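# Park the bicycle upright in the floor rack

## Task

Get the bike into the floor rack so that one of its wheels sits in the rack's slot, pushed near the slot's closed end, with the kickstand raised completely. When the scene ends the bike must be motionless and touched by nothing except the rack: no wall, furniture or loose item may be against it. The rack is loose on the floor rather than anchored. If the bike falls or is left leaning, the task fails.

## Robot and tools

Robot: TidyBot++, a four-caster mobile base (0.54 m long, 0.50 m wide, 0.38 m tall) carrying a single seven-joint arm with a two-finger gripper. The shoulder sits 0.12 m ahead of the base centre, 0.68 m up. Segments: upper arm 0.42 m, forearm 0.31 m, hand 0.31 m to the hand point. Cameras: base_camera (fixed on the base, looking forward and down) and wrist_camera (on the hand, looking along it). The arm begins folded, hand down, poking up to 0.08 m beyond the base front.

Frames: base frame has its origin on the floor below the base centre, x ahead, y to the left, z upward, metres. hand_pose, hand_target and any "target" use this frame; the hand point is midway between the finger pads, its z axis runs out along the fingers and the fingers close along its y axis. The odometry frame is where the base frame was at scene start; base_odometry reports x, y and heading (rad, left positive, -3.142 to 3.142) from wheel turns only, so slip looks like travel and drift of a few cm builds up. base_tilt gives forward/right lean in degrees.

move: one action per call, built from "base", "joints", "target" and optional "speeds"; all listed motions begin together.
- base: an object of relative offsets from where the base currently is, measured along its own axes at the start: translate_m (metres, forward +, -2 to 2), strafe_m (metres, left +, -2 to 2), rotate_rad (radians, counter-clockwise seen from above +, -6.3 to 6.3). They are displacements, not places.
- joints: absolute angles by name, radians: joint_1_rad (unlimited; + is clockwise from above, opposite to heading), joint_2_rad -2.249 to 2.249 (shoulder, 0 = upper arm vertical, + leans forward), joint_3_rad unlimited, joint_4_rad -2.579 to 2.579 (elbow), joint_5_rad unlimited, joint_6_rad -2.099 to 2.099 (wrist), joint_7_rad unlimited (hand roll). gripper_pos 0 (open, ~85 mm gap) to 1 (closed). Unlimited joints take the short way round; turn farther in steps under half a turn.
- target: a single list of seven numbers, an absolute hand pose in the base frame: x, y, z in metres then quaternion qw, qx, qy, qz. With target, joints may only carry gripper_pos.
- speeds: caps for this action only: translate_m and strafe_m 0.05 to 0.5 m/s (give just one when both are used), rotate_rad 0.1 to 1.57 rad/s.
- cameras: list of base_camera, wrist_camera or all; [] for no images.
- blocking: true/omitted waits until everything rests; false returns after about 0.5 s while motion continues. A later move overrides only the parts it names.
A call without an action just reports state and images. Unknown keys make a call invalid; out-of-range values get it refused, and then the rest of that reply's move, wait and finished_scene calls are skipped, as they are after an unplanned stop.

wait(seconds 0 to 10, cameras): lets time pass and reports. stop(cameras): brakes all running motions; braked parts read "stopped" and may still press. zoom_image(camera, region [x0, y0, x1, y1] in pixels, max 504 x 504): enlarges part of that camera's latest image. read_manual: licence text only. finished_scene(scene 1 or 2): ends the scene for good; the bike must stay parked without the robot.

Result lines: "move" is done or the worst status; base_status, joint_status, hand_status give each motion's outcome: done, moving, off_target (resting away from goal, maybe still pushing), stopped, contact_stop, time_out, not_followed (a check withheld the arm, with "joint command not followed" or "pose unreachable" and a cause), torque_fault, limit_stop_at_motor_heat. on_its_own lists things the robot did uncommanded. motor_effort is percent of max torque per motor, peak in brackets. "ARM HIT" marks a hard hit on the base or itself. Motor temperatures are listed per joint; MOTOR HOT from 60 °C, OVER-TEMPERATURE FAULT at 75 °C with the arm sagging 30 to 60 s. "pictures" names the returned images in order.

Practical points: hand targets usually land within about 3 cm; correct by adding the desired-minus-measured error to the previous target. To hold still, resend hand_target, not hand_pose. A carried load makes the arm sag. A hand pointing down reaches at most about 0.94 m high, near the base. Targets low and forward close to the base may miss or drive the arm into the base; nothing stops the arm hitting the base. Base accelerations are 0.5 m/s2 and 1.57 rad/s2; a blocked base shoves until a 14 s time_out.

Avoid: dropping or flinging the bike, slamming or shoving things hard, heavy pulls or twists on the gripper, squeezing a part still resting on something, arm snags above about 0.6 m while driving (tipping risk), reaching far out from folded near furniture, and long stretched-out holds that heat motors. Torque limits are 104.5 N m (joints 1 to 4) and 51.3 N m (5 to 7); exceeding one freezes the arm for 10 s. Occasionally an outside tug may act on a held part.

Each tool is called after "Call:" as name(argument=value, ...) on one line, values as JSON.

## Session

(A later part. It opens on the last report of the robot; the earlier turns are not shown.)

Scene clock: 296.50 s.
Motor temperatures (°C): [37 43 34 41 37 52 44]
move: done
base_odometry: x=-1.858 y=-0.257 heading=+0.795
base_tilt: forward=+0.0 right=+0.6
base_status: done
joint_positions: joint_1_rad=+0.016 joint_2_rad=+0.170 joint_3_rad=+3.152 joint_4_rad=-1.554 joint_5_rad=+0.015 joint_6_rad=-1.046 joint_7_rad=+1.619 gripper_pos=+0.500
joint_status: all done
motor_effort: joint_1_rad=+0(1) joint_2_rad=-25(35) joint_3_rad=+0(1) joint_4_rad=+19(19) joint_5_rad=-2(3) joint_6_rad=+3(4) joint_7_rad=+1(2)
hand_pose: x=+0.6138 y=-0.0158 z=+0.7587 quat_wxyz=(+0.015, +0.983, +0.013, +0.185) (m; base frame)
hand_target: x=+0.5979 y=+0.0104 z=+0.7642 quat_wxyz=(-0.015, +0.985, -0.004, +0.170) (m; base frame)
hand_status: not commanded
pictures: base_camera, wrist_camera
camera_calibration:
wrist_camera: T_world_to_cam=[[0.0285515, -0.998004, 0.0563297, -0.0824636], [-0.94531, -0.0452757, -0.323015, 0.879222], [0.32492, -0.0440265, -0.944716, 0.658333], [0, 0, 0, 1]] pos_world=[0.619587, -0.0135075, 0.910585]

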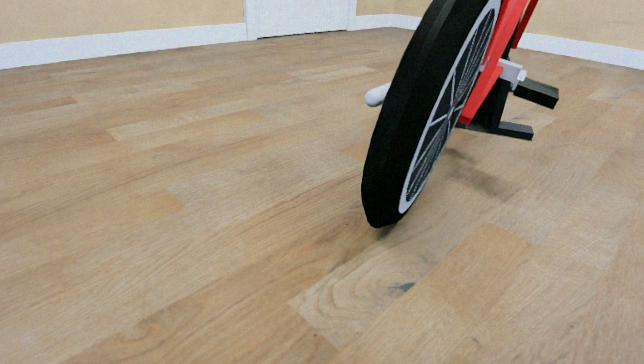

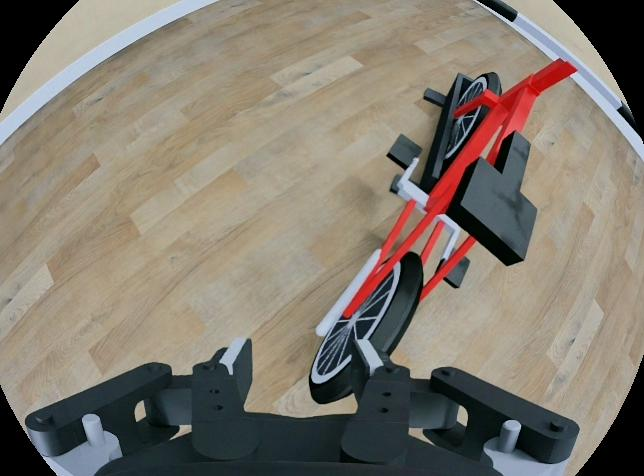

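Call:
move(base={"translate_m": -0.313, "strafe_m": -0.528}, joints={"joint_1_rad": 0.0, "joint_2_rad": -0.2, "joint_4_rad": -1.7, "joint_6_rad": -0.8, "joint_7_rad": 1.57}, cameras=["wrist_camera"])

Call:
move(base={"translate_m": 0.98, "strafe_m": -1.0, "rotate_rad": 2.70})

Call:
move(base={"translate_m": -0.821, "strafe_m": -0.498})

Call:
move(base={"translate_m": -0.17, "strafe_m": -0.737})

Scene clock: 299.47 s.
Motor temperatures (°C): [37 43 34 41 37 52 44]
move: done
base_odometry: x=-1.701 y=-0.850 heading=+0.794
base_tilt: forward=+0.0 right=+0.6
base_status: done
joint_positions: joint_1_rad=+0.009 joint_2_rad=-0.183 joint_3_rad=+3.151 joint_4_rad=-1.686 joint_5_rad=+0.015 joint_6_rad=-0.845 joint_7_rad=+1.616 gripper_pos=+0.500
joint_status: all done
motor_effort: joint_1_rad=+0(1) joint_2_rad=-13(28) joint_3_rad=+0(2) joint_4_rad=+21(21) joint_5_rad=-1(2) joint_6_rad=+6(7) joint_7_rad=+1(1)
hand_pose: x=+0.5781 y=-0.0110 z=+0.8989 quat_wxyz=(+0.019, +0.922, +0.015, +0.386) (m; base frame)
hand_target: x=+0.5811 y=+0.0088 z=+0.9091 quat_wxyz=(-0.014, +0.913, -0.005, +0.408) (m; base frame)
hand_status: not commanded
pictures: wrist_camera
camera_calibration:
wrist_camera: T_world_to_cam=[[0.0106519, -0.997562, 0.0689682, -0.0855504], [-0.729498, -0.0549252, -0.681774, 1.08858], [0.6839, -0.04305, -0.728304, 0.400595], [0, 0, 0, 1]] pos_world=[0.521059, -0.00830593, 1.03982]

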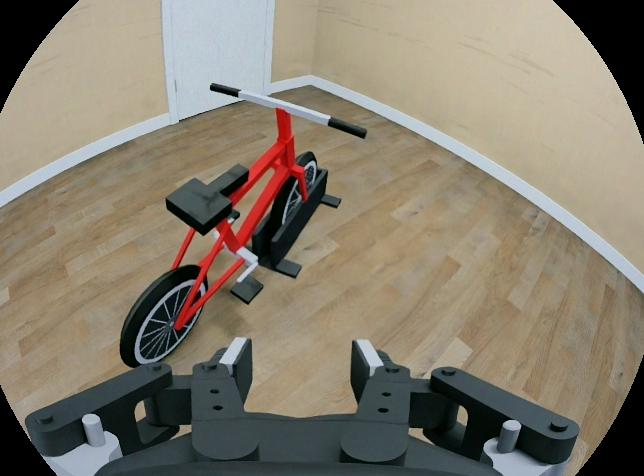

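Scene clock: 304.30 s.
Motor temperatures (°C): [37 42 34 41 37 52 44]
move: done
base_odometry: x=-0.301 y=-0.851 heading=-2.788
base_tilt: forward=+0.0 right=+0.6
base_status: done
joint_positions: joint_1_rad=+0.007 joint_2_rad=-0.190 joint_3_rad=+3.148 joint_4_rad=-1.687 joint_5_rad=+0.015 joint_6_rad=-0.841 joint_7_rad=+1.616 gripper_pos=+0.500
joint_status: not commanded
motor_effort: joint_1_rad=+0(1) joint_2_rad=-13(16) joint_3_rad=+0(2) joint_4_rad=+21(21) joint_5_rad=-1(2) joint_6_rad=+6(7) joint_7_rad=+0(1)
hand_pose: x=+0.5771 y=-0.0083 z=+0.9022 quat_wxyz=(+0.018, +0.920, +0.017, +0.391) (m; base frame)
hand_target: x=+0.5811 y=+0.0088 z=+0.9091 quat_wxyz=(-0.014, +0.913, -0.005, +0.408) (m; base frame)
hand_status: not commanded
pictures: base_camera, wrist_camera
camera_calibration:
wrist_camera: T_world_to_cam=[[0.0154003, -0.997448, 0.0697161, -0.0865099], [-0.722674, -0.0592901, -0.688642, 1.09248], [0.691018, -0.0397767, -0.721742, 0.393813], [0, 0, 0, 1]] pos_world=[0.518707, -0.00585134, 1.04259]

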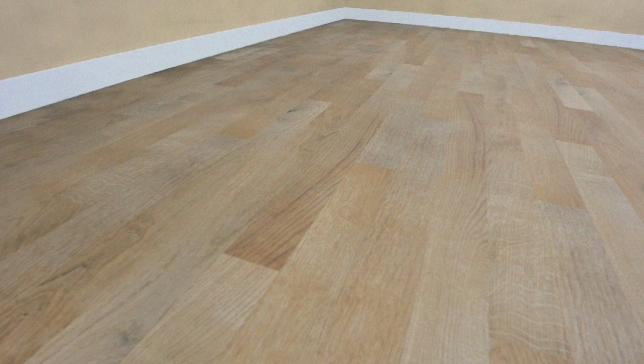

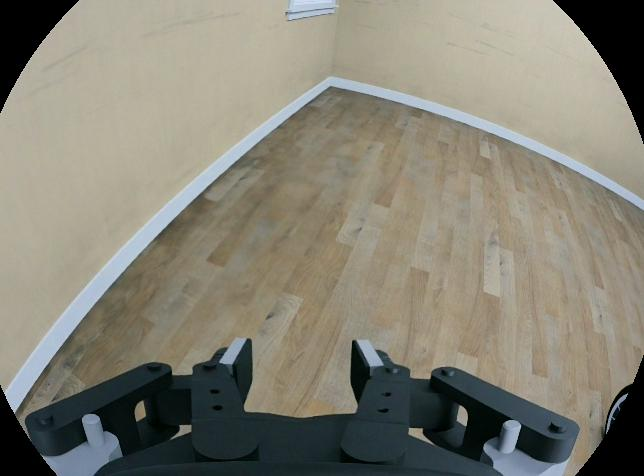

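Scene clock: 307.17 s.
Motor temperatures (°C): [37 42 34 41 37 52 44]
move: done
base_odometry: x=+0.297 y=-0.100 heading=-2.788
base_tilt: forward=+0.0 right=+0.6
base_status: done
joint_positions: joint_1_rad=+0.007 joint_2_rad=-0.192 joint_3_rad=+3.147 joint_4_rad=-1.688 joint_5_rad=+0.015 joint_6_rad=-0.840 joint_7_rad=+1.616 gripper_pos=+0.500
joint_status: not commanded
motor_effort: joint_1_rad=+0(1) joint_2_rad=-13(17) joint_3_rad=+0(2) joint_4_rad=+21(22) joint_5_rad=-2(2) joint_6_rad=+6(7) joint_7_rad=+1(1)
hand_pose: x=+0.5768 y=-0.0080 z=+0.9031 quat_wxyz=(+0.018, +0.920, +0.017, +0.392) (m; base frame)
hand_target: x=+0.5811 y=+0.0088 z=+0.9091 quat_wxyz=(-0.014, +0.913, -0.005, +0.408) (m; base frame)
hand_status: not commanded
pictures: base_camera, wrist_camera
camera_calibration:
wrist_camera: T_world_to_cam=[[0.0157224, -0.997437, 0.0697972, -0.0865666], [-0.72096, -0.0596763, -0.690402, 1.09346], [0.692798, -0.0394663, -0.720051, 0.392121], [0, 0, 0, 1]] pos_world=[0.518041, -0.00561562, 1.04332]

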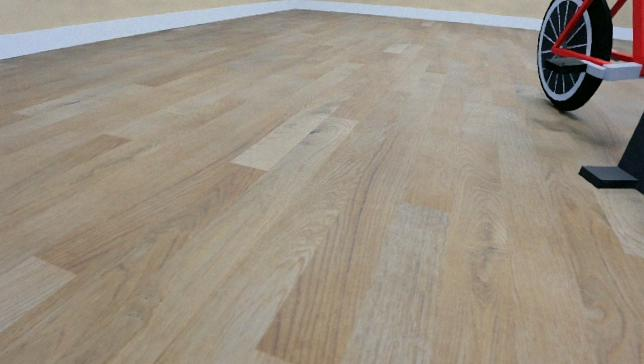

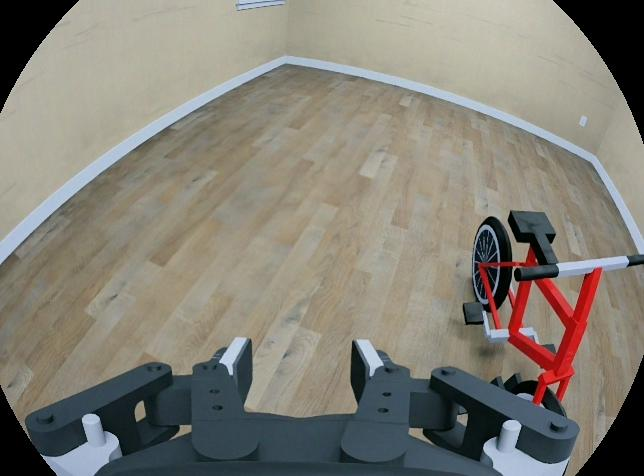

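Scene clock: 310.03 s.
Motor temperatures (°C): [37 42 34 41 37 52 44]
move: done
base_odometry: x=+0.201 y=+0.651 heading=-2.789
base_tilt: forward=+0.0 right=+0.6
base_status: done
joint_positions: joint_1_rad=+0.006 joint_2_rad=-0.192 joint_3_rad=+3.146 joint_4_rad=-1.688 joint_5_rad=+0.015 joint_6_rad=-0.840 joint_7_rad=+1.616 gripper_pos=+0.500
joint_status: not commanded
motor_effort: joint_1_rad=+0(1) joint_2_rad=-13(14) joint_3_rad=+0(2) joint_4_rad=+21(21) joint_5_rad=-3(3) joint_6_rad=+6(7) joint_7_rad=+0(1)
hand_pose: x=+0.5768 y=-0.0074 z=+0.9031 quat_wxyz=(+0.018, +0.920, +0.018, +0.392) (m; base frame)
hand_target: x=+0.5811 y=+0.0088 z=+0.9091 quat_wxyz=(-0.014, +0.913, -0.005, +0.408) (m; base frame)
hand_status: not commanded
pictures: base_camera, wrist_camera
camera_calibration:
wrist_camera: T_world_to_cam=[[0.0168705, -0.997414, 0.0698609, -0.086692], [-0.720891, -0.0605502, -0.690399, 1.09344], [0.692844, -0.0387147, -0.720048, 0.392121], [0, 0, 0, 1]] pos_world=[0.518038, -0.00507869, 1.04331]

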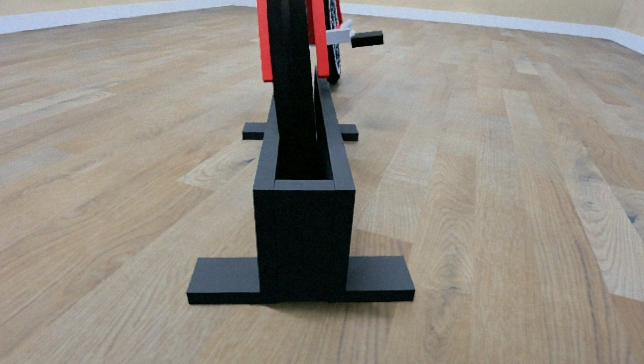

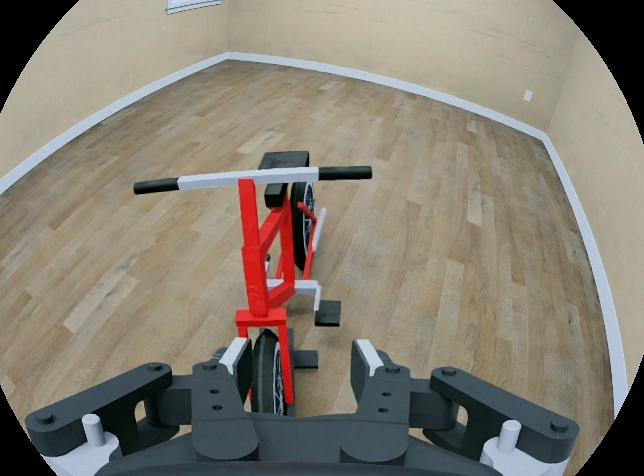

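Call:
zoom_image(camera="base_camera", region=[220, 60, 400, 240])

Call:
zoom_image(camera="wrist_camera", region=[160, 140, 400, 420])

Scaled by 2.800.

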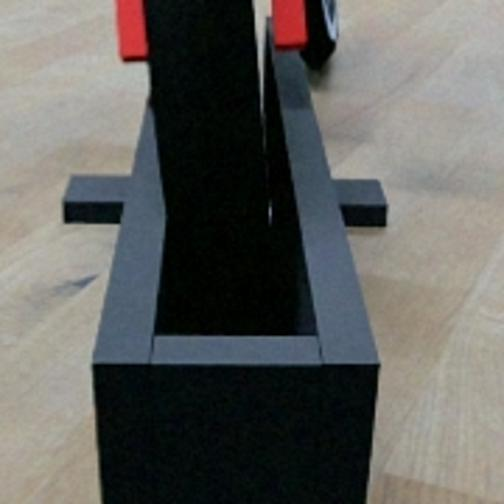

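Scaled by 1.800.

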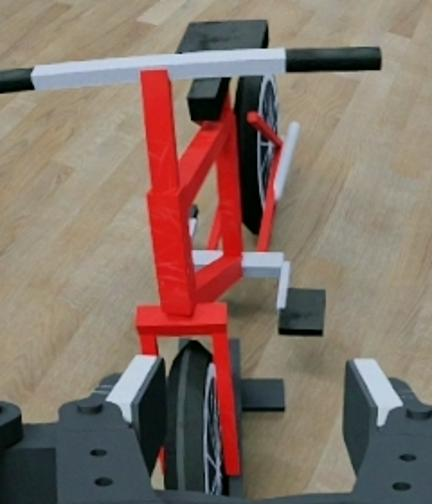

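Call:
move(base={"strafe_m": 0.075}, joints={"joint_1_rad": -0.02, "joint_2_rad": 0.865, "joint_4_rad": -2.40, "joint_6_rad": 1.33, "joint_7_rad": 1.60, "gripper_pos": 0.0})

Scene clock: 314.03 s.
Motor temperatures (°C): [37 42 34 41 37 52 44]
move: done
base_odometry: x=+0.228 y=+0.580 heading=-2.788
base_tilt: forward=+0.0 right=+0.6
base_status: done
joint_positions: joint_1_rad=-0.003 joint_2_rad=+0.846 joint_3_rad=+3.145 joint_4_rad=-2.387 joint_5_rad=+0.015 joint_6_rad=+1.285 joint_7_rad=+1.616 gripper_pos=+0.000
joint_status: all done
motor_effort: joint_1_rad=+0(2) joint_2_rad=-32(34) joint_3_rad=-1(2) joint_4_rad=+4(21) joint_5_rad=-2(3) joint_6_rad=+8(9) joint_7_rad=+1(2)
hand_pose: x=+0.6945 y=+0.0056 z=+0.5329 quat_wxyz=(+0.009, +0.827, +0.025, +0.562) (m; base frame)
hand_target: x=+0.6913 y=+0.0045 z=+0.5319 quat_wxyz=(+0.012, +0.823, +0.009, +0.567) (m; base frame)
hand_status: not commanded
pictures: base_camera, wrist_camera
camera_calibration:
wrist_camera: T_world_to_cam=[[0.0212207, -0.997724, 0.0640089, -0.0497228], [-0.405344, -0.0671112, -0.911697, 0.822356], [0.913918, -0.00659883, -0.405846, -0.276687], [0, 0, 0, 1]] pos_world=[0.587262, 0.00375391, 0.640631]

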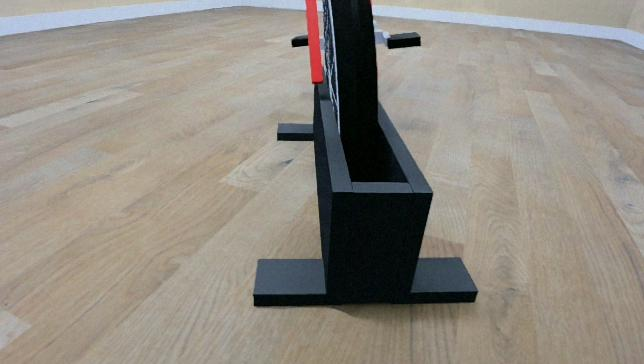

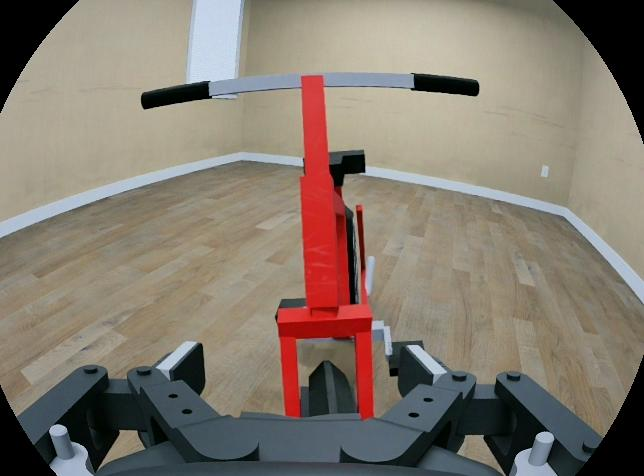

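Call:
move(base={"translate_m": 0.2}, speeds={"translate_m": 0.1})

Scene clock: 317.10 s.
Motor temperatures (°C): [37 42 34 41 37 52 44]
move: done
base_odometry: x=+0.040 y=+0.511 heading=-2.788
base_tilt: forward=+0.0 right=+0.6
base_status: done
joint_positions: joint_1_rad=-0.004 joint_2_rad=+0.847 joint_3_rad=+3.145 joint_4_rad=-2.394 joint_5_rad=+0.015 joint_6_rad=+1.288 joint_7_rad=+1.616 gripper_pos=+0.000
joint_status: not commanded
motor_effort: joint_1_rad=+0(1) joint_2_rad=-32(33) joint_3_rad=-1(2) joint_4_rad=+3(5) joint_5_rad=+0(2) joint_6_rad=+8(8) joint_7_rad=+1(1)
hand_pose: x=+0.6922 y=+0.0062 z=+0.5320 quat_wxyz=(+0.009, +0.828, +0.026, +0.560) (m; base frame)
hand_target: x=+0.6913 y=+0.0045 z=+0.5319 quat_wxyz=(+0.012, +0.823, +0.009, +0.567) (m; base frame)
hand_status: not commanded
pictures: base_camera, wrist_camera
camera_calibration:
wrist_camera: T_world_to_cam=[[0.0225226, -0.997703, 0.0638872, -0.0498089], [-0.408122, -0.0675117, -0.910428, 0.821853], [0.91265, -0.00556858, -0.408705, -0.272527], [0, 0, 0, 1]] pos_world=[0.58526, 0.0042727, 0.640037]

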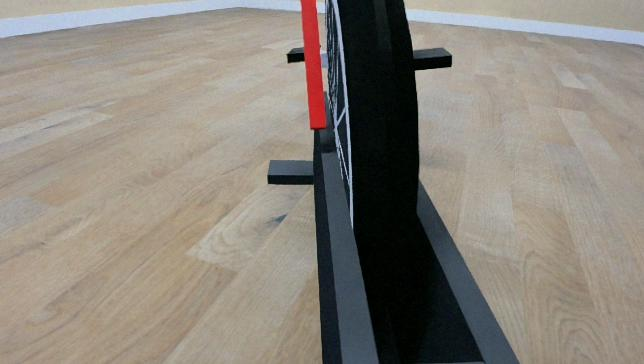

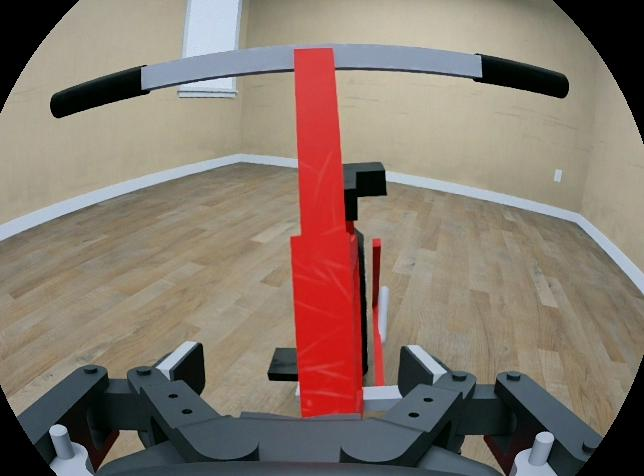

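Call:
move(base={"translate_m": 0.05}, speeds={"translate_m": 0.05})

Scene clock: 318.60 s.
Motor temperatures (°C): [37 42 34 41 37 52 44]
move: done
base_odometry: x=-0.007 y=+0.493 heading=-2.788
base_tilt: forward=+0.0 right=+0.6
base_status: done
joint_positions: joint_1_rad=-0.005 joint_2_rad=+0.847 joint_3_rad=+3.145 joint_4_rad=-2.395 joint_5_rad=+0.015 joint_6_rad=+1.289 joint_7_rad=+1.616 gripper_pos=+0.000
joint_status: not commanded
motor_effort: joint_1_rad=+0(1) joint_2_rad=-31(33) joint_3_rad=+0(1) joint_4_rad=+4(5) joint_5_rad=-1(2) joint_6_rad=+8(8) joint_7_rad=+0(1)
hand_pose: x=+0.6917 y=+0.0066 z=+0.5315 quat_wxyz=(+0.008, +0.828, +0.026, +0.560) (m; base frame)
hand_target: x=+0.6913 y=+0.0045 z=+0.5319 quat_wxyz=(+0.012, +0.823, +0.009, +0.567) (m; base frame)
hand_status: not commanded
pictures: base_camera, wrist_camera
camera_calibration:
wrist_camera: T_world_to_cam=[[0.0232977, -0.997687, 0.0638573, -0.0498883], [-0.409131, -0.0677958, -0.909954, 0.821732], [0.912178, -0.0049262, -0.409764, -0.271346], [0, 0, 0, 1]] pos_world=[0.584874, 0.00460037, 0.639737]

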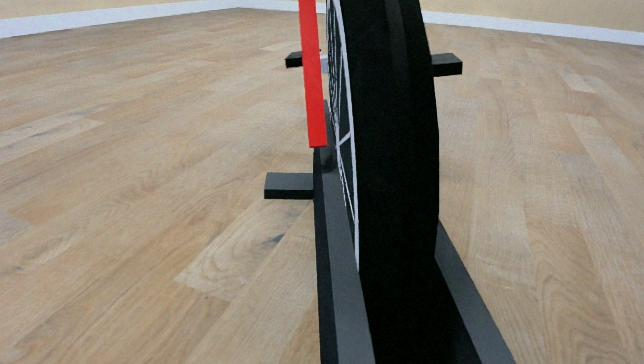

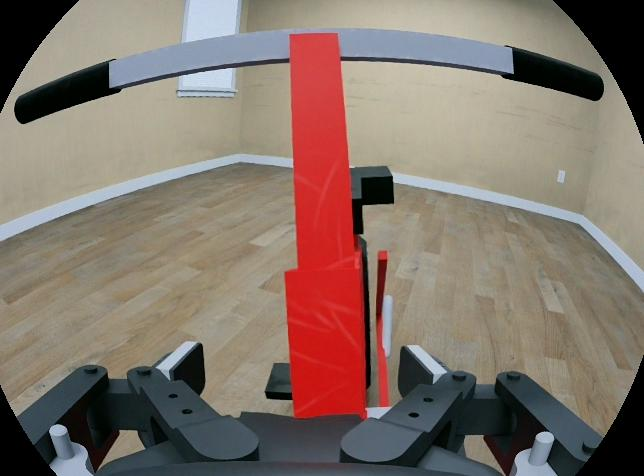

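Call:
move(base={"translate_m": 0.04}, speeds={"translate_m": 0.05})

Call:
zoom_image(camera="wrist_camera", region=[150, 200, 470, 476])

Scene clock: 320.57 s.
Motor temperatures (°C): [37 42 34 41 37 52 44]
move: done
base_odometry: x=-0.044 y=+0.479 heading=-2.787
base_tilt: forward=+0.0 right=+0.6
base_status: done
joint_positions: joint_1_rad=-0.005 joint_2_rad=+0.847 joint_3_rad=+3.145 joint_4_rad=-2.395 joint_5_rad=+0.015 joint_6_rad=+1.289 joint_7_rad=+1.616 gripper_pos=+0.000
joint_status: not commanded
motor_effort: joint_1_rad=+0(1) joint_2_rad=-32(32) joint_3_rad=-1(2) joint_4_rad=+4(5) joint_5_rad=-1(2) joint_6_rad=+8(8) joint_7_rad=+1(1)
hand_pose: x=+0.6915 y=+0.0069 z=+0.5314 quat_wxyz=(+0.008, +0.828, +0.026, +0.560) (m; base frame)
hand_target: x=+0.6913 y=+0.0045 z=+0.5319 quat_wxyz=(+0.012, +0.823, +0.009, +0.567) (m; base frame)
hand_status: not commanded
pictures: base_camera, wrist_camera
camera_calibration:
wrist_camera: T_world_to_cam=[[0.02372, -0.997678, 0.0638476, -0.0499286], [-0.409277, -0.0679593, -0.909876, 0.821637], [0.912102, -0.00454909, -0.409938, -0.27113], [0, 0, 0, 1]] pos_world=[0.584759, 0.00479175, 0.639629]

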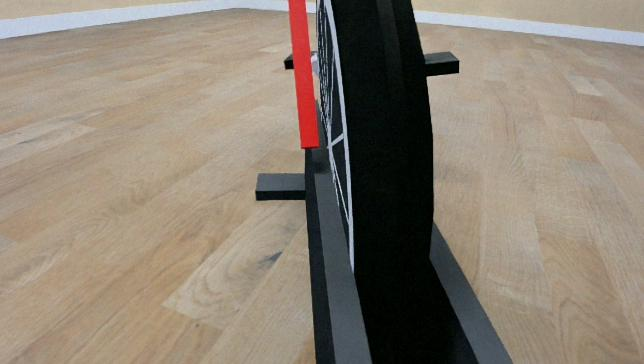

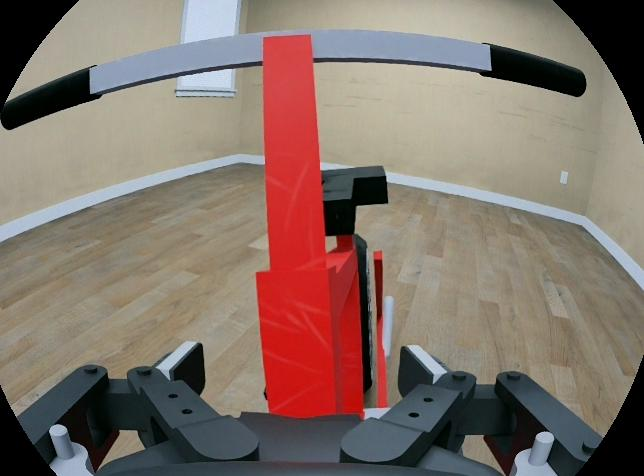

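Scaled by 1.575.

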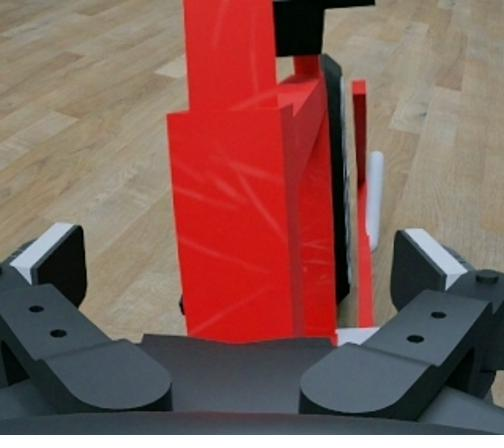

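Call:
move(joints={"joint_2_rad": 0.868, "joint_4_rad": -2.275, "joint_6_rad": 1.15})

Call:
zoom_image(camera="wrist_camera", region=[150, 200, 470, 476])

Scene clock: 321.80 s.
Motor temperatures (°C): [37 42 34 41 37 52 44]
move: done
base_odometry: x=-0.044 y=+0.479 heading=-2.787
base_tilt: forward=+0.0 right=+0.6
base_status: not commanded
joint_positions: joint_1_rad=-0.005 joint_2_rad=+0.847 joint_3_rad=+3.145 joint_4_rad=-2.282 joint_5_rad=+0.015 joint_6_rad=+1.203 joint_7_rad=+1.616 gripper_pos=+0.000
joint_status: all done
motor_effort: joint_1_rad=+0(1) joint_2_rad=-33(34) joint_3_rad=-1(1) joint_4_rad=+5(6) joint_5_rad=-1(2) joint_6_rad=+8(9) joint_7_rad=+1(1)
hand_pose: x=+0.7302 y=+0.0069 z=+0.5378 quat_wxyz=(+0.009, +0.820, +0.027, +0.571) (m; base frame)
hand_target: x=+0.7235 y=+0.0058 z=+0.5118 quat_wxyz=(+0.010, +0.840, +0.008, +0.543) (m; base frame)
hand_status: not commanded
pictures: base_camera, wrist_camera
camera_calibration:
wrist_camera: T_world_to_cam=[[0.022075, -0.997595, 0.065708, -0.0510702], [-0.384085, -0.0691427, -0.920705, 0.830754], [0.923034, -0.00491295, -0.384688, -0.325378], [0, 0, 0, 1]] pos_world=[0.620543, 0.00489462, 0.643066]

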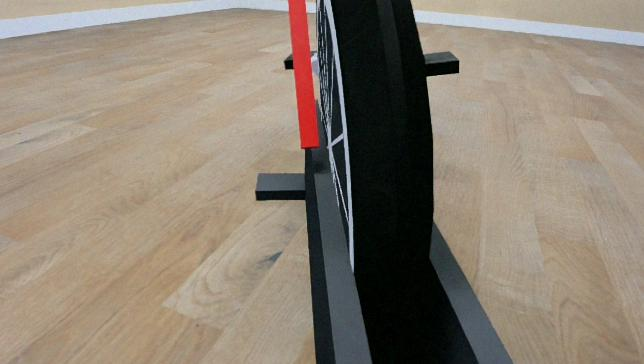

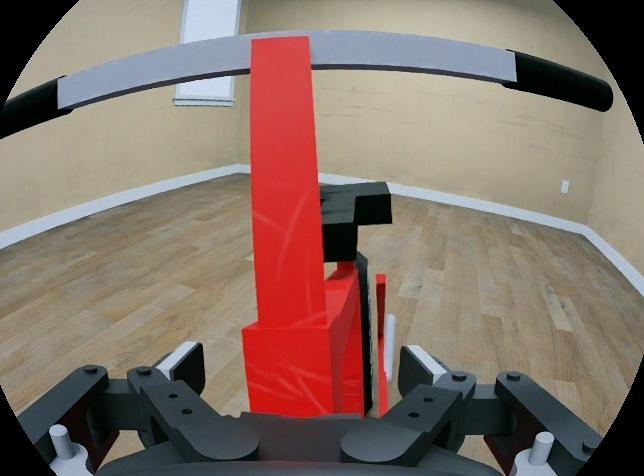

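Scaled by 1.575.

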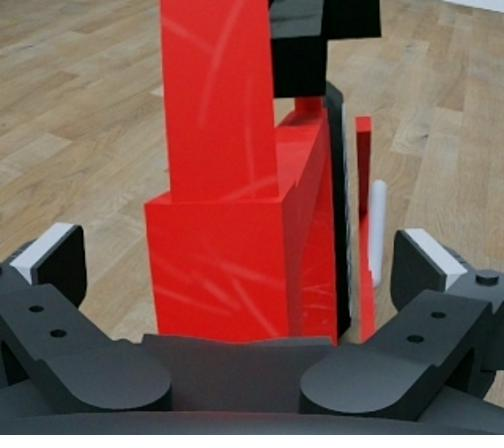

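Call:
move(joints={"joint_1_rad": -0.035, "joint_2_rad": 0.868, "joint_4_rad": -2.235, "joint_6_rad": 1.12})

Call:
move(joints={"gripper_pos": 0.45})

Call:
zoom_image(camera="wrist_camera", region=[150, 200, 470, 476])

Scene clock: 322.67 s.
Motor temperatures (°C): [37 42 34 41 37 52 44]
move: done
base_odometry: x=-0.044 y=+0.479 heading=-2.787
base_tilt: forward=+0.0 right=+0.6
base_status: not commanded
joint_positions: joint_1_rad=-0.021 joint_2_rad=+0.847 joint_3_rad=+3.145 joint_4_rad=-2.239 joint_5_rad=+0.015 joint_6_rad=+1.175 joint_7_rad=+1.616 gripper_pos=+0.000
joint_status: all done
motor_effort: joint_1_rad=+0(1) joint_2_rad=-35(35) joint_3_rad=-1(1) joint_4_rad=+6(7) joint_5_rad=-1(2) joint_6_rad=+8(9) joint_7_rad=+0(1)
hand_pose: x=+0.7448 y=+0.0167 z=+0.5422 quat_wxyz=(+0.005, +0.816, +0.033, +0.577) (m; base frame)
hand_target: x=+0.7371 y=+0.0154 z=+0.5149 quat_wxyz=(+0.005, +0.837, +0.014, +0.547) (m; base frame)
hand_status: not commanded
pictures: base_camera, wrist_camera
camera_calibration:
wrist_camera: T_world_to_cam=[[0.0368717, -0.997113, 0.0663792, -0.0532604], [-0.370371, -0.0753292, -0.925824, 0.833749], [0.928152, 0.00955177, -0.372079, -0.347947], [0, 0, 0, 1]] pos_world=[0.633708, 0.0130226, 0.645977]

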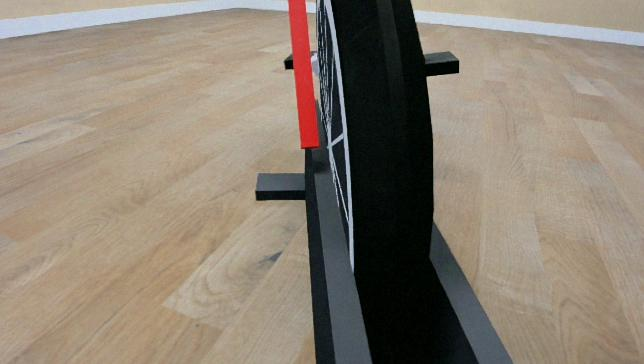

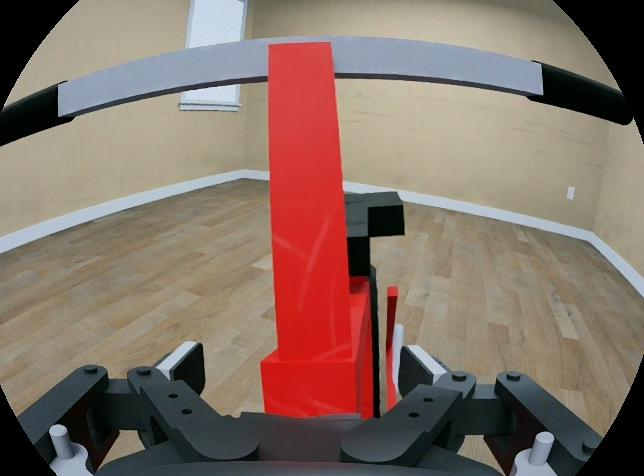

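Scene clock: 323.50 s.
Motor temperatures (°C): [37 42 34 41 37 52 44]
move: done
base_odometry: x=-0.044 y=+0.479 heading=-2.787
base_tilt: forward=+0.0 right=+0.6
base_status: not commanded
joint_positions: joint_1_rad=-0.021 joint_2_rad=+0.847 joint_3_rad=+3.146 joint_4_rad=-2.239 joint_5_rad=+0.009 joint_6_rad=+1.174 joint_7_rad=+1.616 gripper_pos=+0.450
joint_status: all done
motor_effort: joint_1_rad=-3(3) joint_2_rad=-34(35) joint_3_rad=-2(3) joint_4_rad=+6(7) joint_5_rad=+0(2) joint_6_rad=+8(8) joint_7_rad=+1(1)
hand_pose: x=+0.7448 y=+0.0149 z=+0.5421 quat_wxyz=(+0.007, +0.816, +0.031, +0.577) (m; base frame)
hand_target: x=+0.7371 y=+0.0154 z=+0.5149 quat_wxyz=(+0.005, +0.837, +0.014, +0.547) (m; base frame)
hand_status: not commanded
pictures: base_camera, wrist_camera
camera_calibration:
wrist_camera: T_world_to_cam=[[0.0306687, -0.997329, 0.066291, -0.0503577], [-0.371038, -0.0729429, -0.925749, 0.833948], [0.928111, 0.00379507, -0.372284, -0.34777], [0, 0, 0, 1]] pos_world=[0.63374, 0.0119272, 0.645895]

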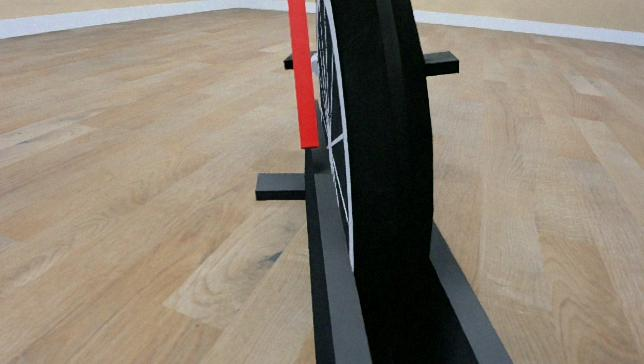

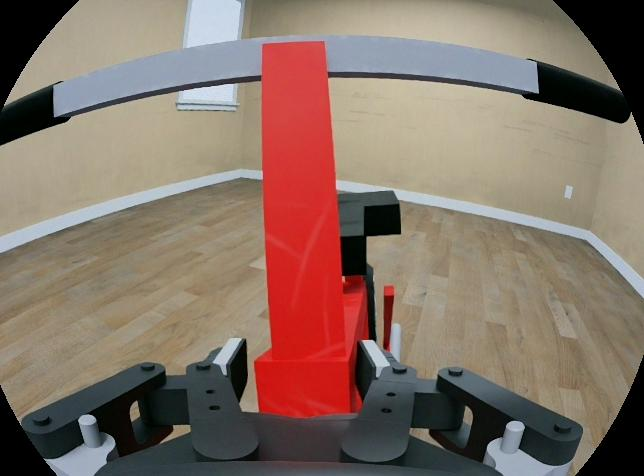

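Scaled by 1.575.

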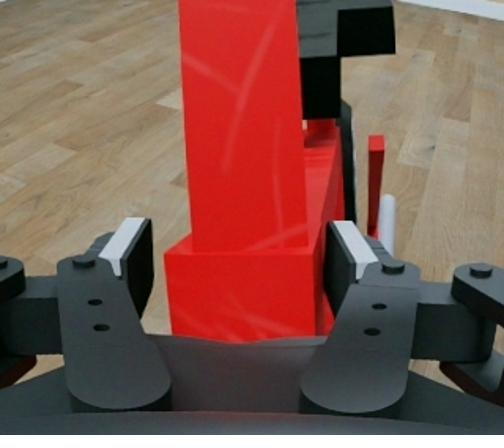

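Call:
move(joints={"gripper_pos": 0.75})

Call:
zoom_image(camera="wrist_camera", region=[150, 200, 470, 476])

Scene clock: 324.27 s.
Motor temperatures (°C): [37 42 34 41 37 52 44]
move: off_target
base_odometry: x=-0.044 y=+0.479 heading=-2.787
base_tilt: forward=+0.0 right=+0.6
base_status: not commanded
joint_positions: joint_1_rad=-0.022 joint_2_rad=+0.845 joint_3_rad=+3.147 joint_4_rad=-2.241 joint_5_rad=-0.005 joint_6_rad=+1.174 joint_7_rad=+1.616 gripper_pos=+0.582
joint_status: gripper_pos off_target (ended at +0.582, target +0.750)
motor_effort: joint_1_rad=-2(5) joint_2_rad=-30(34) joint_3_rad=-4(5) joint_4_rad=+7(10) joint_5_rad=+4(5) joint_6_rad=+5(8) joint_7_rad=-2(3)
hand_pose: x=+0.7443 y=+0.0108 z=+0.5426 quat_wxyz=(+0.011, +0.817, +0.025, +0.576) (m; base frame)
hand_target: x=+0.7371 y=+0.0154 z=+0.5149 quat_wxyz=(+0.005, +0.837, +0.014, +0.547) (m; base frame)
hand_status: not commanded
pictures: base_camera, wrist_camera
camera_calibration:
wrist_camera: T_world_to_cam=[[0.0168904, -0.997642, 0.0665291, -0.0443403], [-0.372634, -0.0680259, -0.925482, 0.834827], [0.927825, -0.0091593, -0.372904, -0.346384], [0, 0, 0, 1]] pos_world=[0.633217, 0.00938142, 0.646399]

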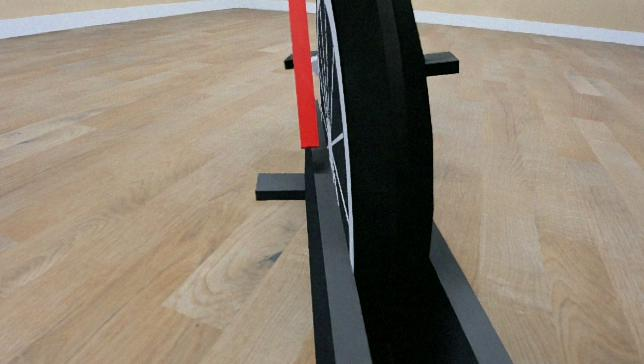

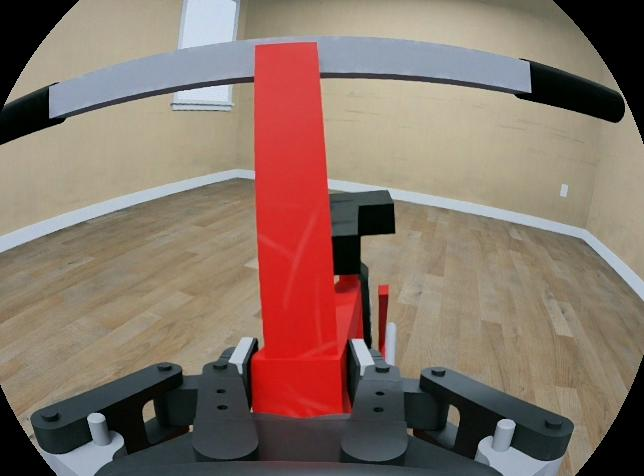

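Scaled by 1.575.

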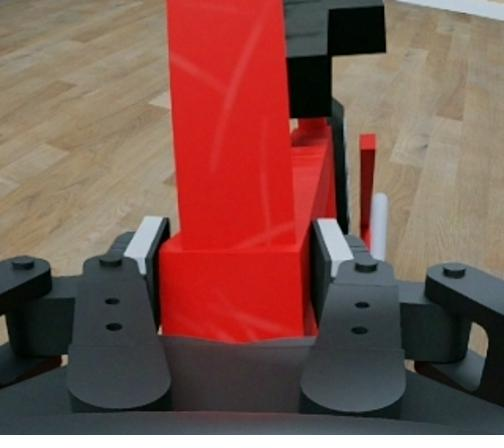

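Call:
move(joints={"joint_1_rad": 0.06, "joint_7_rad": 1.64})

Call:
move(joints={"joint_1_rad": 0.065, "joint_2_rad": 0.868, "joint_4_rad": -2.30, "joint_6_rad": 1.20})

Scene clock: 325.57 s.
Motor temperatures (°C): [37 42 34 41 37 52 44]
move: done
base_odometry: x=-0.044 y=+0.479 heading=-2.787
base_tilt: forward=+0.0 right=+0.6
base_status: not commanded
joint_positions: joint_1_rad=+0.033 joint_2_rad=+0.842 joint_3_rad=+3.136 joint_4_rad=-2.231 joint_5_rad=-0.005 joint_6_rad=+1.173 joint_7_rad=+1.621 gripper_pos=+0.601
joint_status: all done
motor_effort: joint_1_rad=+3(5) joint_2_rad=-26(33) joint_3_rad=+2(4) joint_4_rad=+4(8) joint_5_rad=-1(4) joint_6_rad=+3(7) joint_7_rad=+0(3)
hand_pose: x=+0.7486 y=-0.0180 z=+0.5475 quat_wxyz=(+0.023, +0.814, +0.005, +0.581) (m; base frame)
hand_target: x=+0.7358 y=-0.0433 z=+0.5149 quat_wxyz=(+0.042, +0.837, -0.009, +0.546) (m; base frame)
hand_status: not commanded
pictures: base_camera, wrist_camera
camera_calibration:
wrist_camera: T_world_to_cam=[[-0.0299031, -0.997582, 0.0627293, -0.0363733], [-0.363815, -0.0475901, -0.930255, 0.835403], [0.930991, -0.0506393, -0.361512, -0.358157], [0, 0, 0, 1]] pos_world=[0.636286, -0.0146653, 0.649941]

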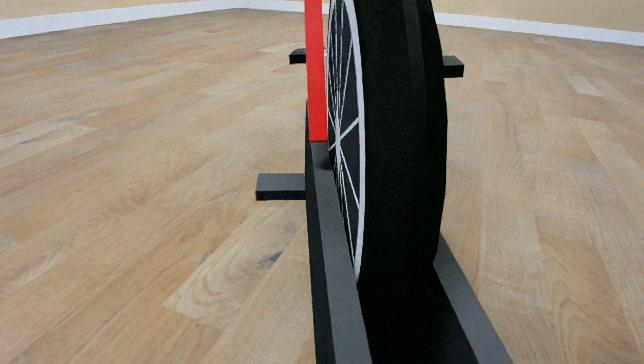

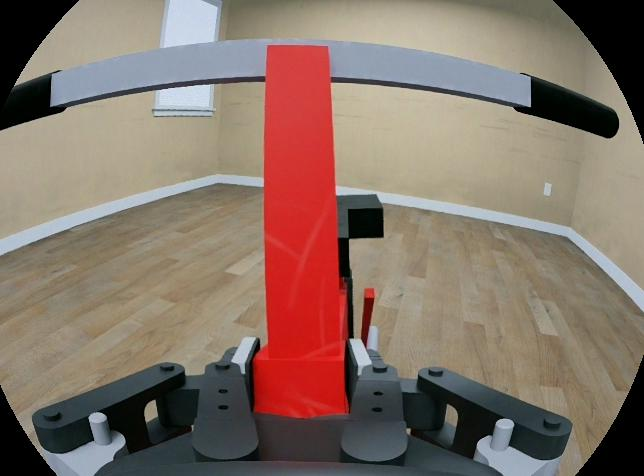

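Scene clock: 326.37 s.
Motor temperatures (°C): [37 42 34 41 37 52 44]
move: done
base_odometry: x=-0.044 y=+0.479 heading=-2.787
base_tilt: forward=+0.0 right=+0.6
base_status: not commanded
joint_positions: joint_1_rad=+0.037 joint_2_rad=+0.841 joint_3_rad=+3.136 joint_4_rad=-2.267 joint_5_rad=-0.005 joint_6_rad=+1.208 joint_7_rad=+1.621 gripper_pos=+0.604
joint_status: all done
motor_effort: joint_1_rad=+2(4) joint_2_rad=-25(29) joint_3_rad=+1(2) joint_4_rad=+0(5) joint_5_rad=+0(2) joint_6_rad=+1(4) joint_7_rad=-1(1)
hand_pose: x=+0.7375 y=-0.0202 z=+0.5479 quat_wxyz=(+0.024, +0.813, +0.003, +0.581) (m; base frame)
hand_target: x=+0.7170 y=-0.0455 z=+0.5191 quat_wxyz=(+0.045, +0.833, -0.010, +0.552) (m; base frame)
hand_status: not commanded
pictures: base_camera, wrist_camera
camera_calibration:
wrist_camera: T_world_to_cam=[[-0.0340421, -0.997438, 0.0629165, -0.0359755], [-0.36274, -0.046329, -0.930738, 0.831131], [0.931268, -0.0545066, -0.360234, -0.348843], [0, 0, 0, 1]] pos_world=[0.625127, -0.0163921, 0.650163]

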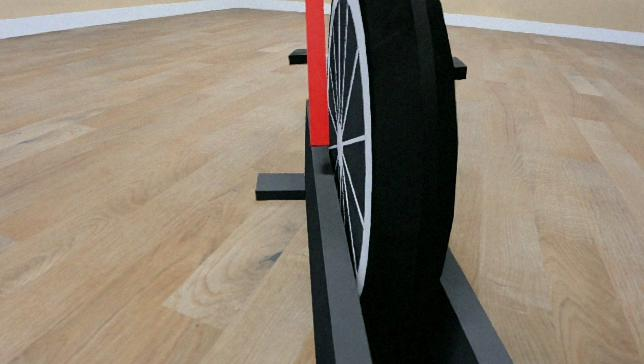

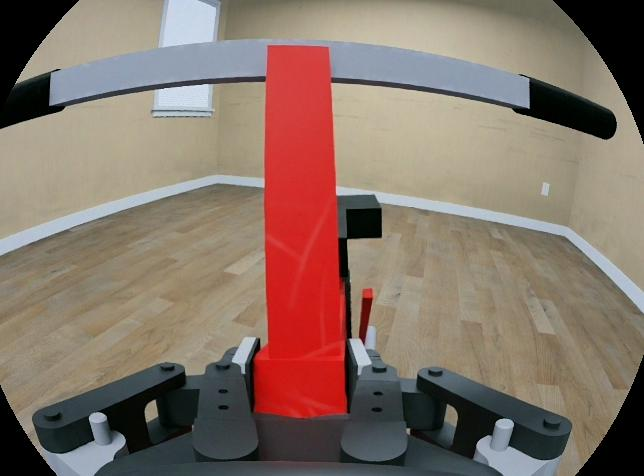

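Call:
move(joints={"joint_1_rad": 0.07, "joint_2_rad": 0.868, "joint_4_rad": -2.36, "joint_6_rad": 1.27}, cameras=["base_camera"])

Call:
move(joints={"joint_1_rad": 0.075, "joint_2_rad": 0.868, "joint_4_rad": -2.42, "joint_6_rad": 1.33}, cameras=["base_camera"])

Scene clock: 327.30 s.
Motor temperatures (°C): [37 42 34 41 37 52 44]
move: done
base_odometry: x=-0.044 y=+0.479 heading=-2.787
base_tilt: forward=+0.0 right=+0.6
base_status: not commanded
joint_positions: joint_1_rad=+0.044 joint_2_rad=+0.838 joint_3_rad=+3.136 joint_4_rad=-2.331 joint_5_rad=-0.005 joint_6_rad=+1.269 joint_7_rad=+1.621 gripper_pos=+0.607
joint_status: all done
motor_effort: joint_1_rad=+2(3) joint_2_rad=-24(28) joint_3_rad=+0(1) joint_4_rad=-1(2) joint_5_rad=-1(2) joint_6_rad=+1(4) joint_7_rad=-1(2)
hand_pose: x=+0.7174 y=-0.0235 z=+0.5486 quat_wxyz=(+0.026, +0.813, +0.001, +0.581) (m; base frame)
hand_target: x=+0.6992 y=-0.0475 z=+0.5230 quat_wxyz=(+0.047, +0.830, -0.012, +0.556) (m; base frame)
hand_status: not commanded
pictures: base_camera

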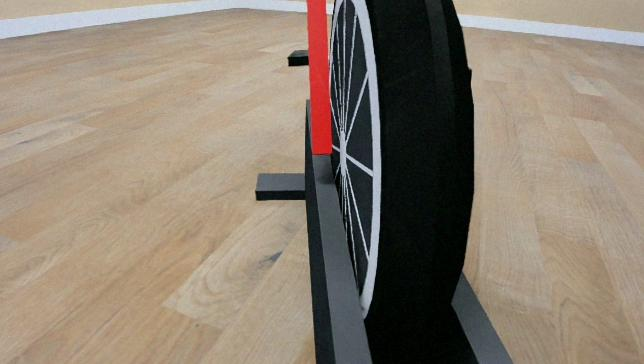

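Scene clock: 328.13 s.
Motor temperatures (°C): [37 42 34 41 37 52 44]
move: done
base_odometry: x=-0.044 y=+0.479 heading=-2.787
base_tilt: forward=+0.0 right=+0.6
base_status: not commanded
joint_positions: joint_1_rad=+0.050 joint_2_rad=+0.837 joint_3_rad=+3.136 joint_4_rad=-2.391 joint_5_rad=-0.005 joint_6_rad=+1.327 joint_7_rad=+1.621 gripper_pos=+0.611
joint_status: all done
motor_effort: joint_1_rad=+2(2) joint_2_rad=-24(28) joint_3_rad=-1(1) joint_4_rad=-1(3) joint_5_rad=+0(2) joint_6_rad=+2(3) joint_7_rad=-2(2)
hand_pose: x=+0.6981 y=-0.0262 z=+0.5492 quat_wxyz=(+0.028, +0.814, -0.001, +0.580) (m; base frame)
hand_target: x=+0.6802 y=-0.0491 z=+0.5252 quat_wxyz=(+0.049, +0.830, -0.013, +0.556) (m; base frame)
hand_status: not commanded
pictures: base_camera

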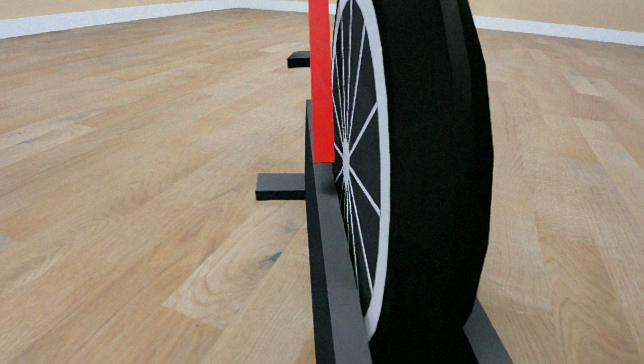

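Call:
move(joints={"joint_1_rad": 0.08, "joint_2_rad": 0.86, "joint_4_rad": -2.47, "joint_6_rad": 1.38}, cameras=["base_camera"])

Call:
move(joints={"joint_1_rad": 0.08, "joint_2_rad": 0.86, "joint_4_rad": -2.52, "joint_6_rad": 1.43})

Scene clock: 329.00 s.
Motor temperatures (°C): [37 42 34 41 37 52 44]
move: done
base_odometry: x=-0.044 y=+0.479 heading=-2.787
base_tilt: forward=+0.0 right=+0.6
base_status: not commanded
joint_positions: joint_1_rad=+0.056 joint_2_rad=+0.837 joint_3_rad=+3.136 joint_4_rad=-2.442 joint_5_rad=-0.005 joint_6_rad=+1.373 joint_7_rad=+1.621 gripper_pos=+0.613
joint_status: all done
motor_effort: joint_1_rad=+1(2) joint_2_rad=-24(27) joint_3_rad=-1(1) joint_4_rad=-2(4) joint_5_rad=-1(2) joint_6_rad=+2(4) joint_7_rad=-2(3)
hand_pose: x=+0.6817 y=-0.0291 z=+0.5499 quat_wxyz=(+0.030, +0.815, -0.004, +0.579) (m; base frame)
hand_target: x=+0.6657 y=-0.0509 z=+0.5323 quat_wxyz=(+0.052, +0.828, -0.015, +0.559) (m; base frame)
hand_status: not commanded
pictures: base_camera

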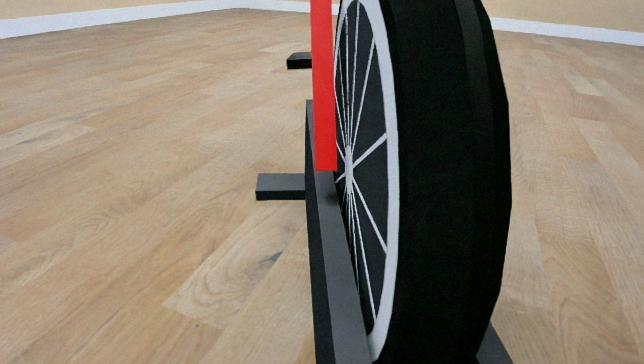

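Scene clock: 329.80 s.
Motor temperatures (°C): [37 42 34 41 37 52 44]
move: done
base_odometry: x=-0.044 y=+0.479 heading=-2.787
base_tilt: forward=+0.0 right=+0.6
base_status: not commanded
joint_positions: joint_1_rad=+0.058 joint_2_rad=+0.837 joint_3_rad=+3.136 joint_4_rad=-2.494 joint_5_rad=-0.005 joint_6_rad=+1.418 joint_7_rad=+1.624 gripper_pos=+0.615
joint_status: all done
motor_effort: joint_1_rad=+1(2) joint_2_rad=-24(28) joint_3_rad=-1(2) joint_4_rad=-3(5) joint_5_rad=-1(2) joint_6_rad=+3(5) joint_7_rad=-3(3)
hand_pose: x=+0.6645 y=-0.0293 z=+0.5503 quat_wxyz=(+0.031, +0.817, -0.003, +0.575) (m; base frame)
hand_target: x=+0.6504 y=-0.0498 z=+0.5357 quat_wxyz=(+0.052, +0.828, -0.014, +0.559) (m; base frame)
hand_status: not commanded
pictures: base_camera, wrist_camera
camera_calibration:
wrist_camera: T_world_to_cam=[[-0.0527169, -0.996368, 0.0668742, -0.0373725], [-0.377027, -0.0421523, -0.925242, 0.813089], [0.924701, -0.0739893, -0.373436, -0.269403], [0, 0, 0, 1]] pos_world=[0.553703, -0.0228961, 0.654199]

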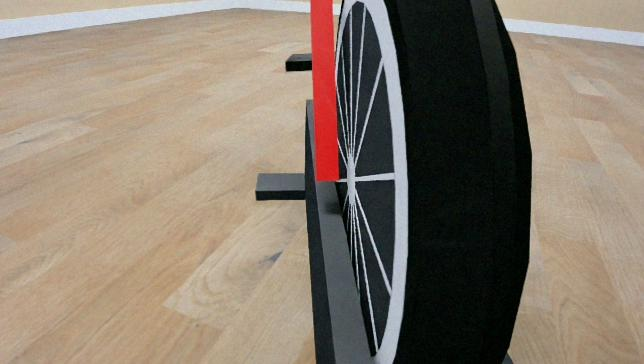

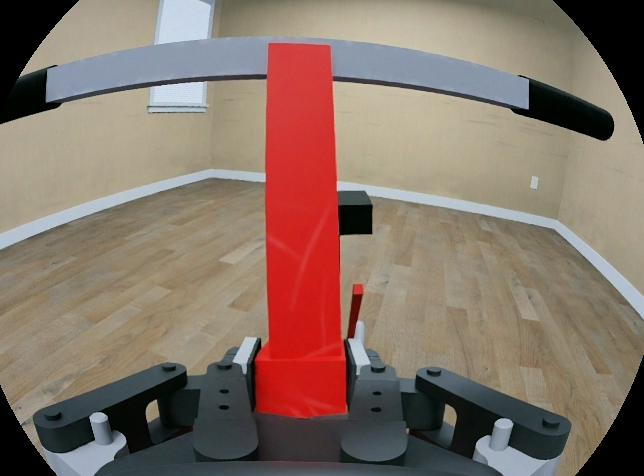

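Call:
move(joints={"joint_1_rad": 0.08, "joint_2_rad": 0.85, "joint_4_rad": -2.56, "joint_6_rad": 1.47}, cameras=["base_camera"])

Scene clock: 330.63 s.
Motor temperatures (°C): [37 42 34 41 37 52 44]
move: done
base_odometry: x=-0.044 y=+0.479 heading=-2.787
base_tilt: forward=+0.0 right=+0.6
base_status: not commanded
joint_positions: joint_1_rad=+0.060 joint_2_rad=+0.837 joint_3_rad=+3.136 joint_4_rad=-2.535 joint_5_rad=-0.005 joint_6_rad=+1.451 joint_7_rad=+1.626 gripper_pos=+0.616
joint_status: all done
motor_effort: joint_1_rad=+1(2) joint_2_rad=-27(29) joint_3_rad=-2(2) joint_4_rad=-3(5) joint_5_rad=+0(2) joint_6_rad=+5(6) joint_7_rad=-3(3)
hand_pose: x=+0.6513 y=-0.0298 z=+0.5508 quat_wxyz=(+0.032, +0.819, -0.003, +0.572) (m; base frame)
hand_target: x=+0.6397 y=-0.0490 z=+0.5441 quat_wxyz=(+0.053, +0.825, -0.014, +0.563) (m; base frame)
hand_status: not commanded
pictures: base_camera

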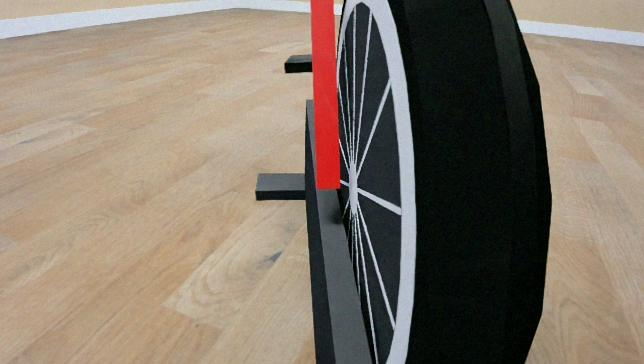

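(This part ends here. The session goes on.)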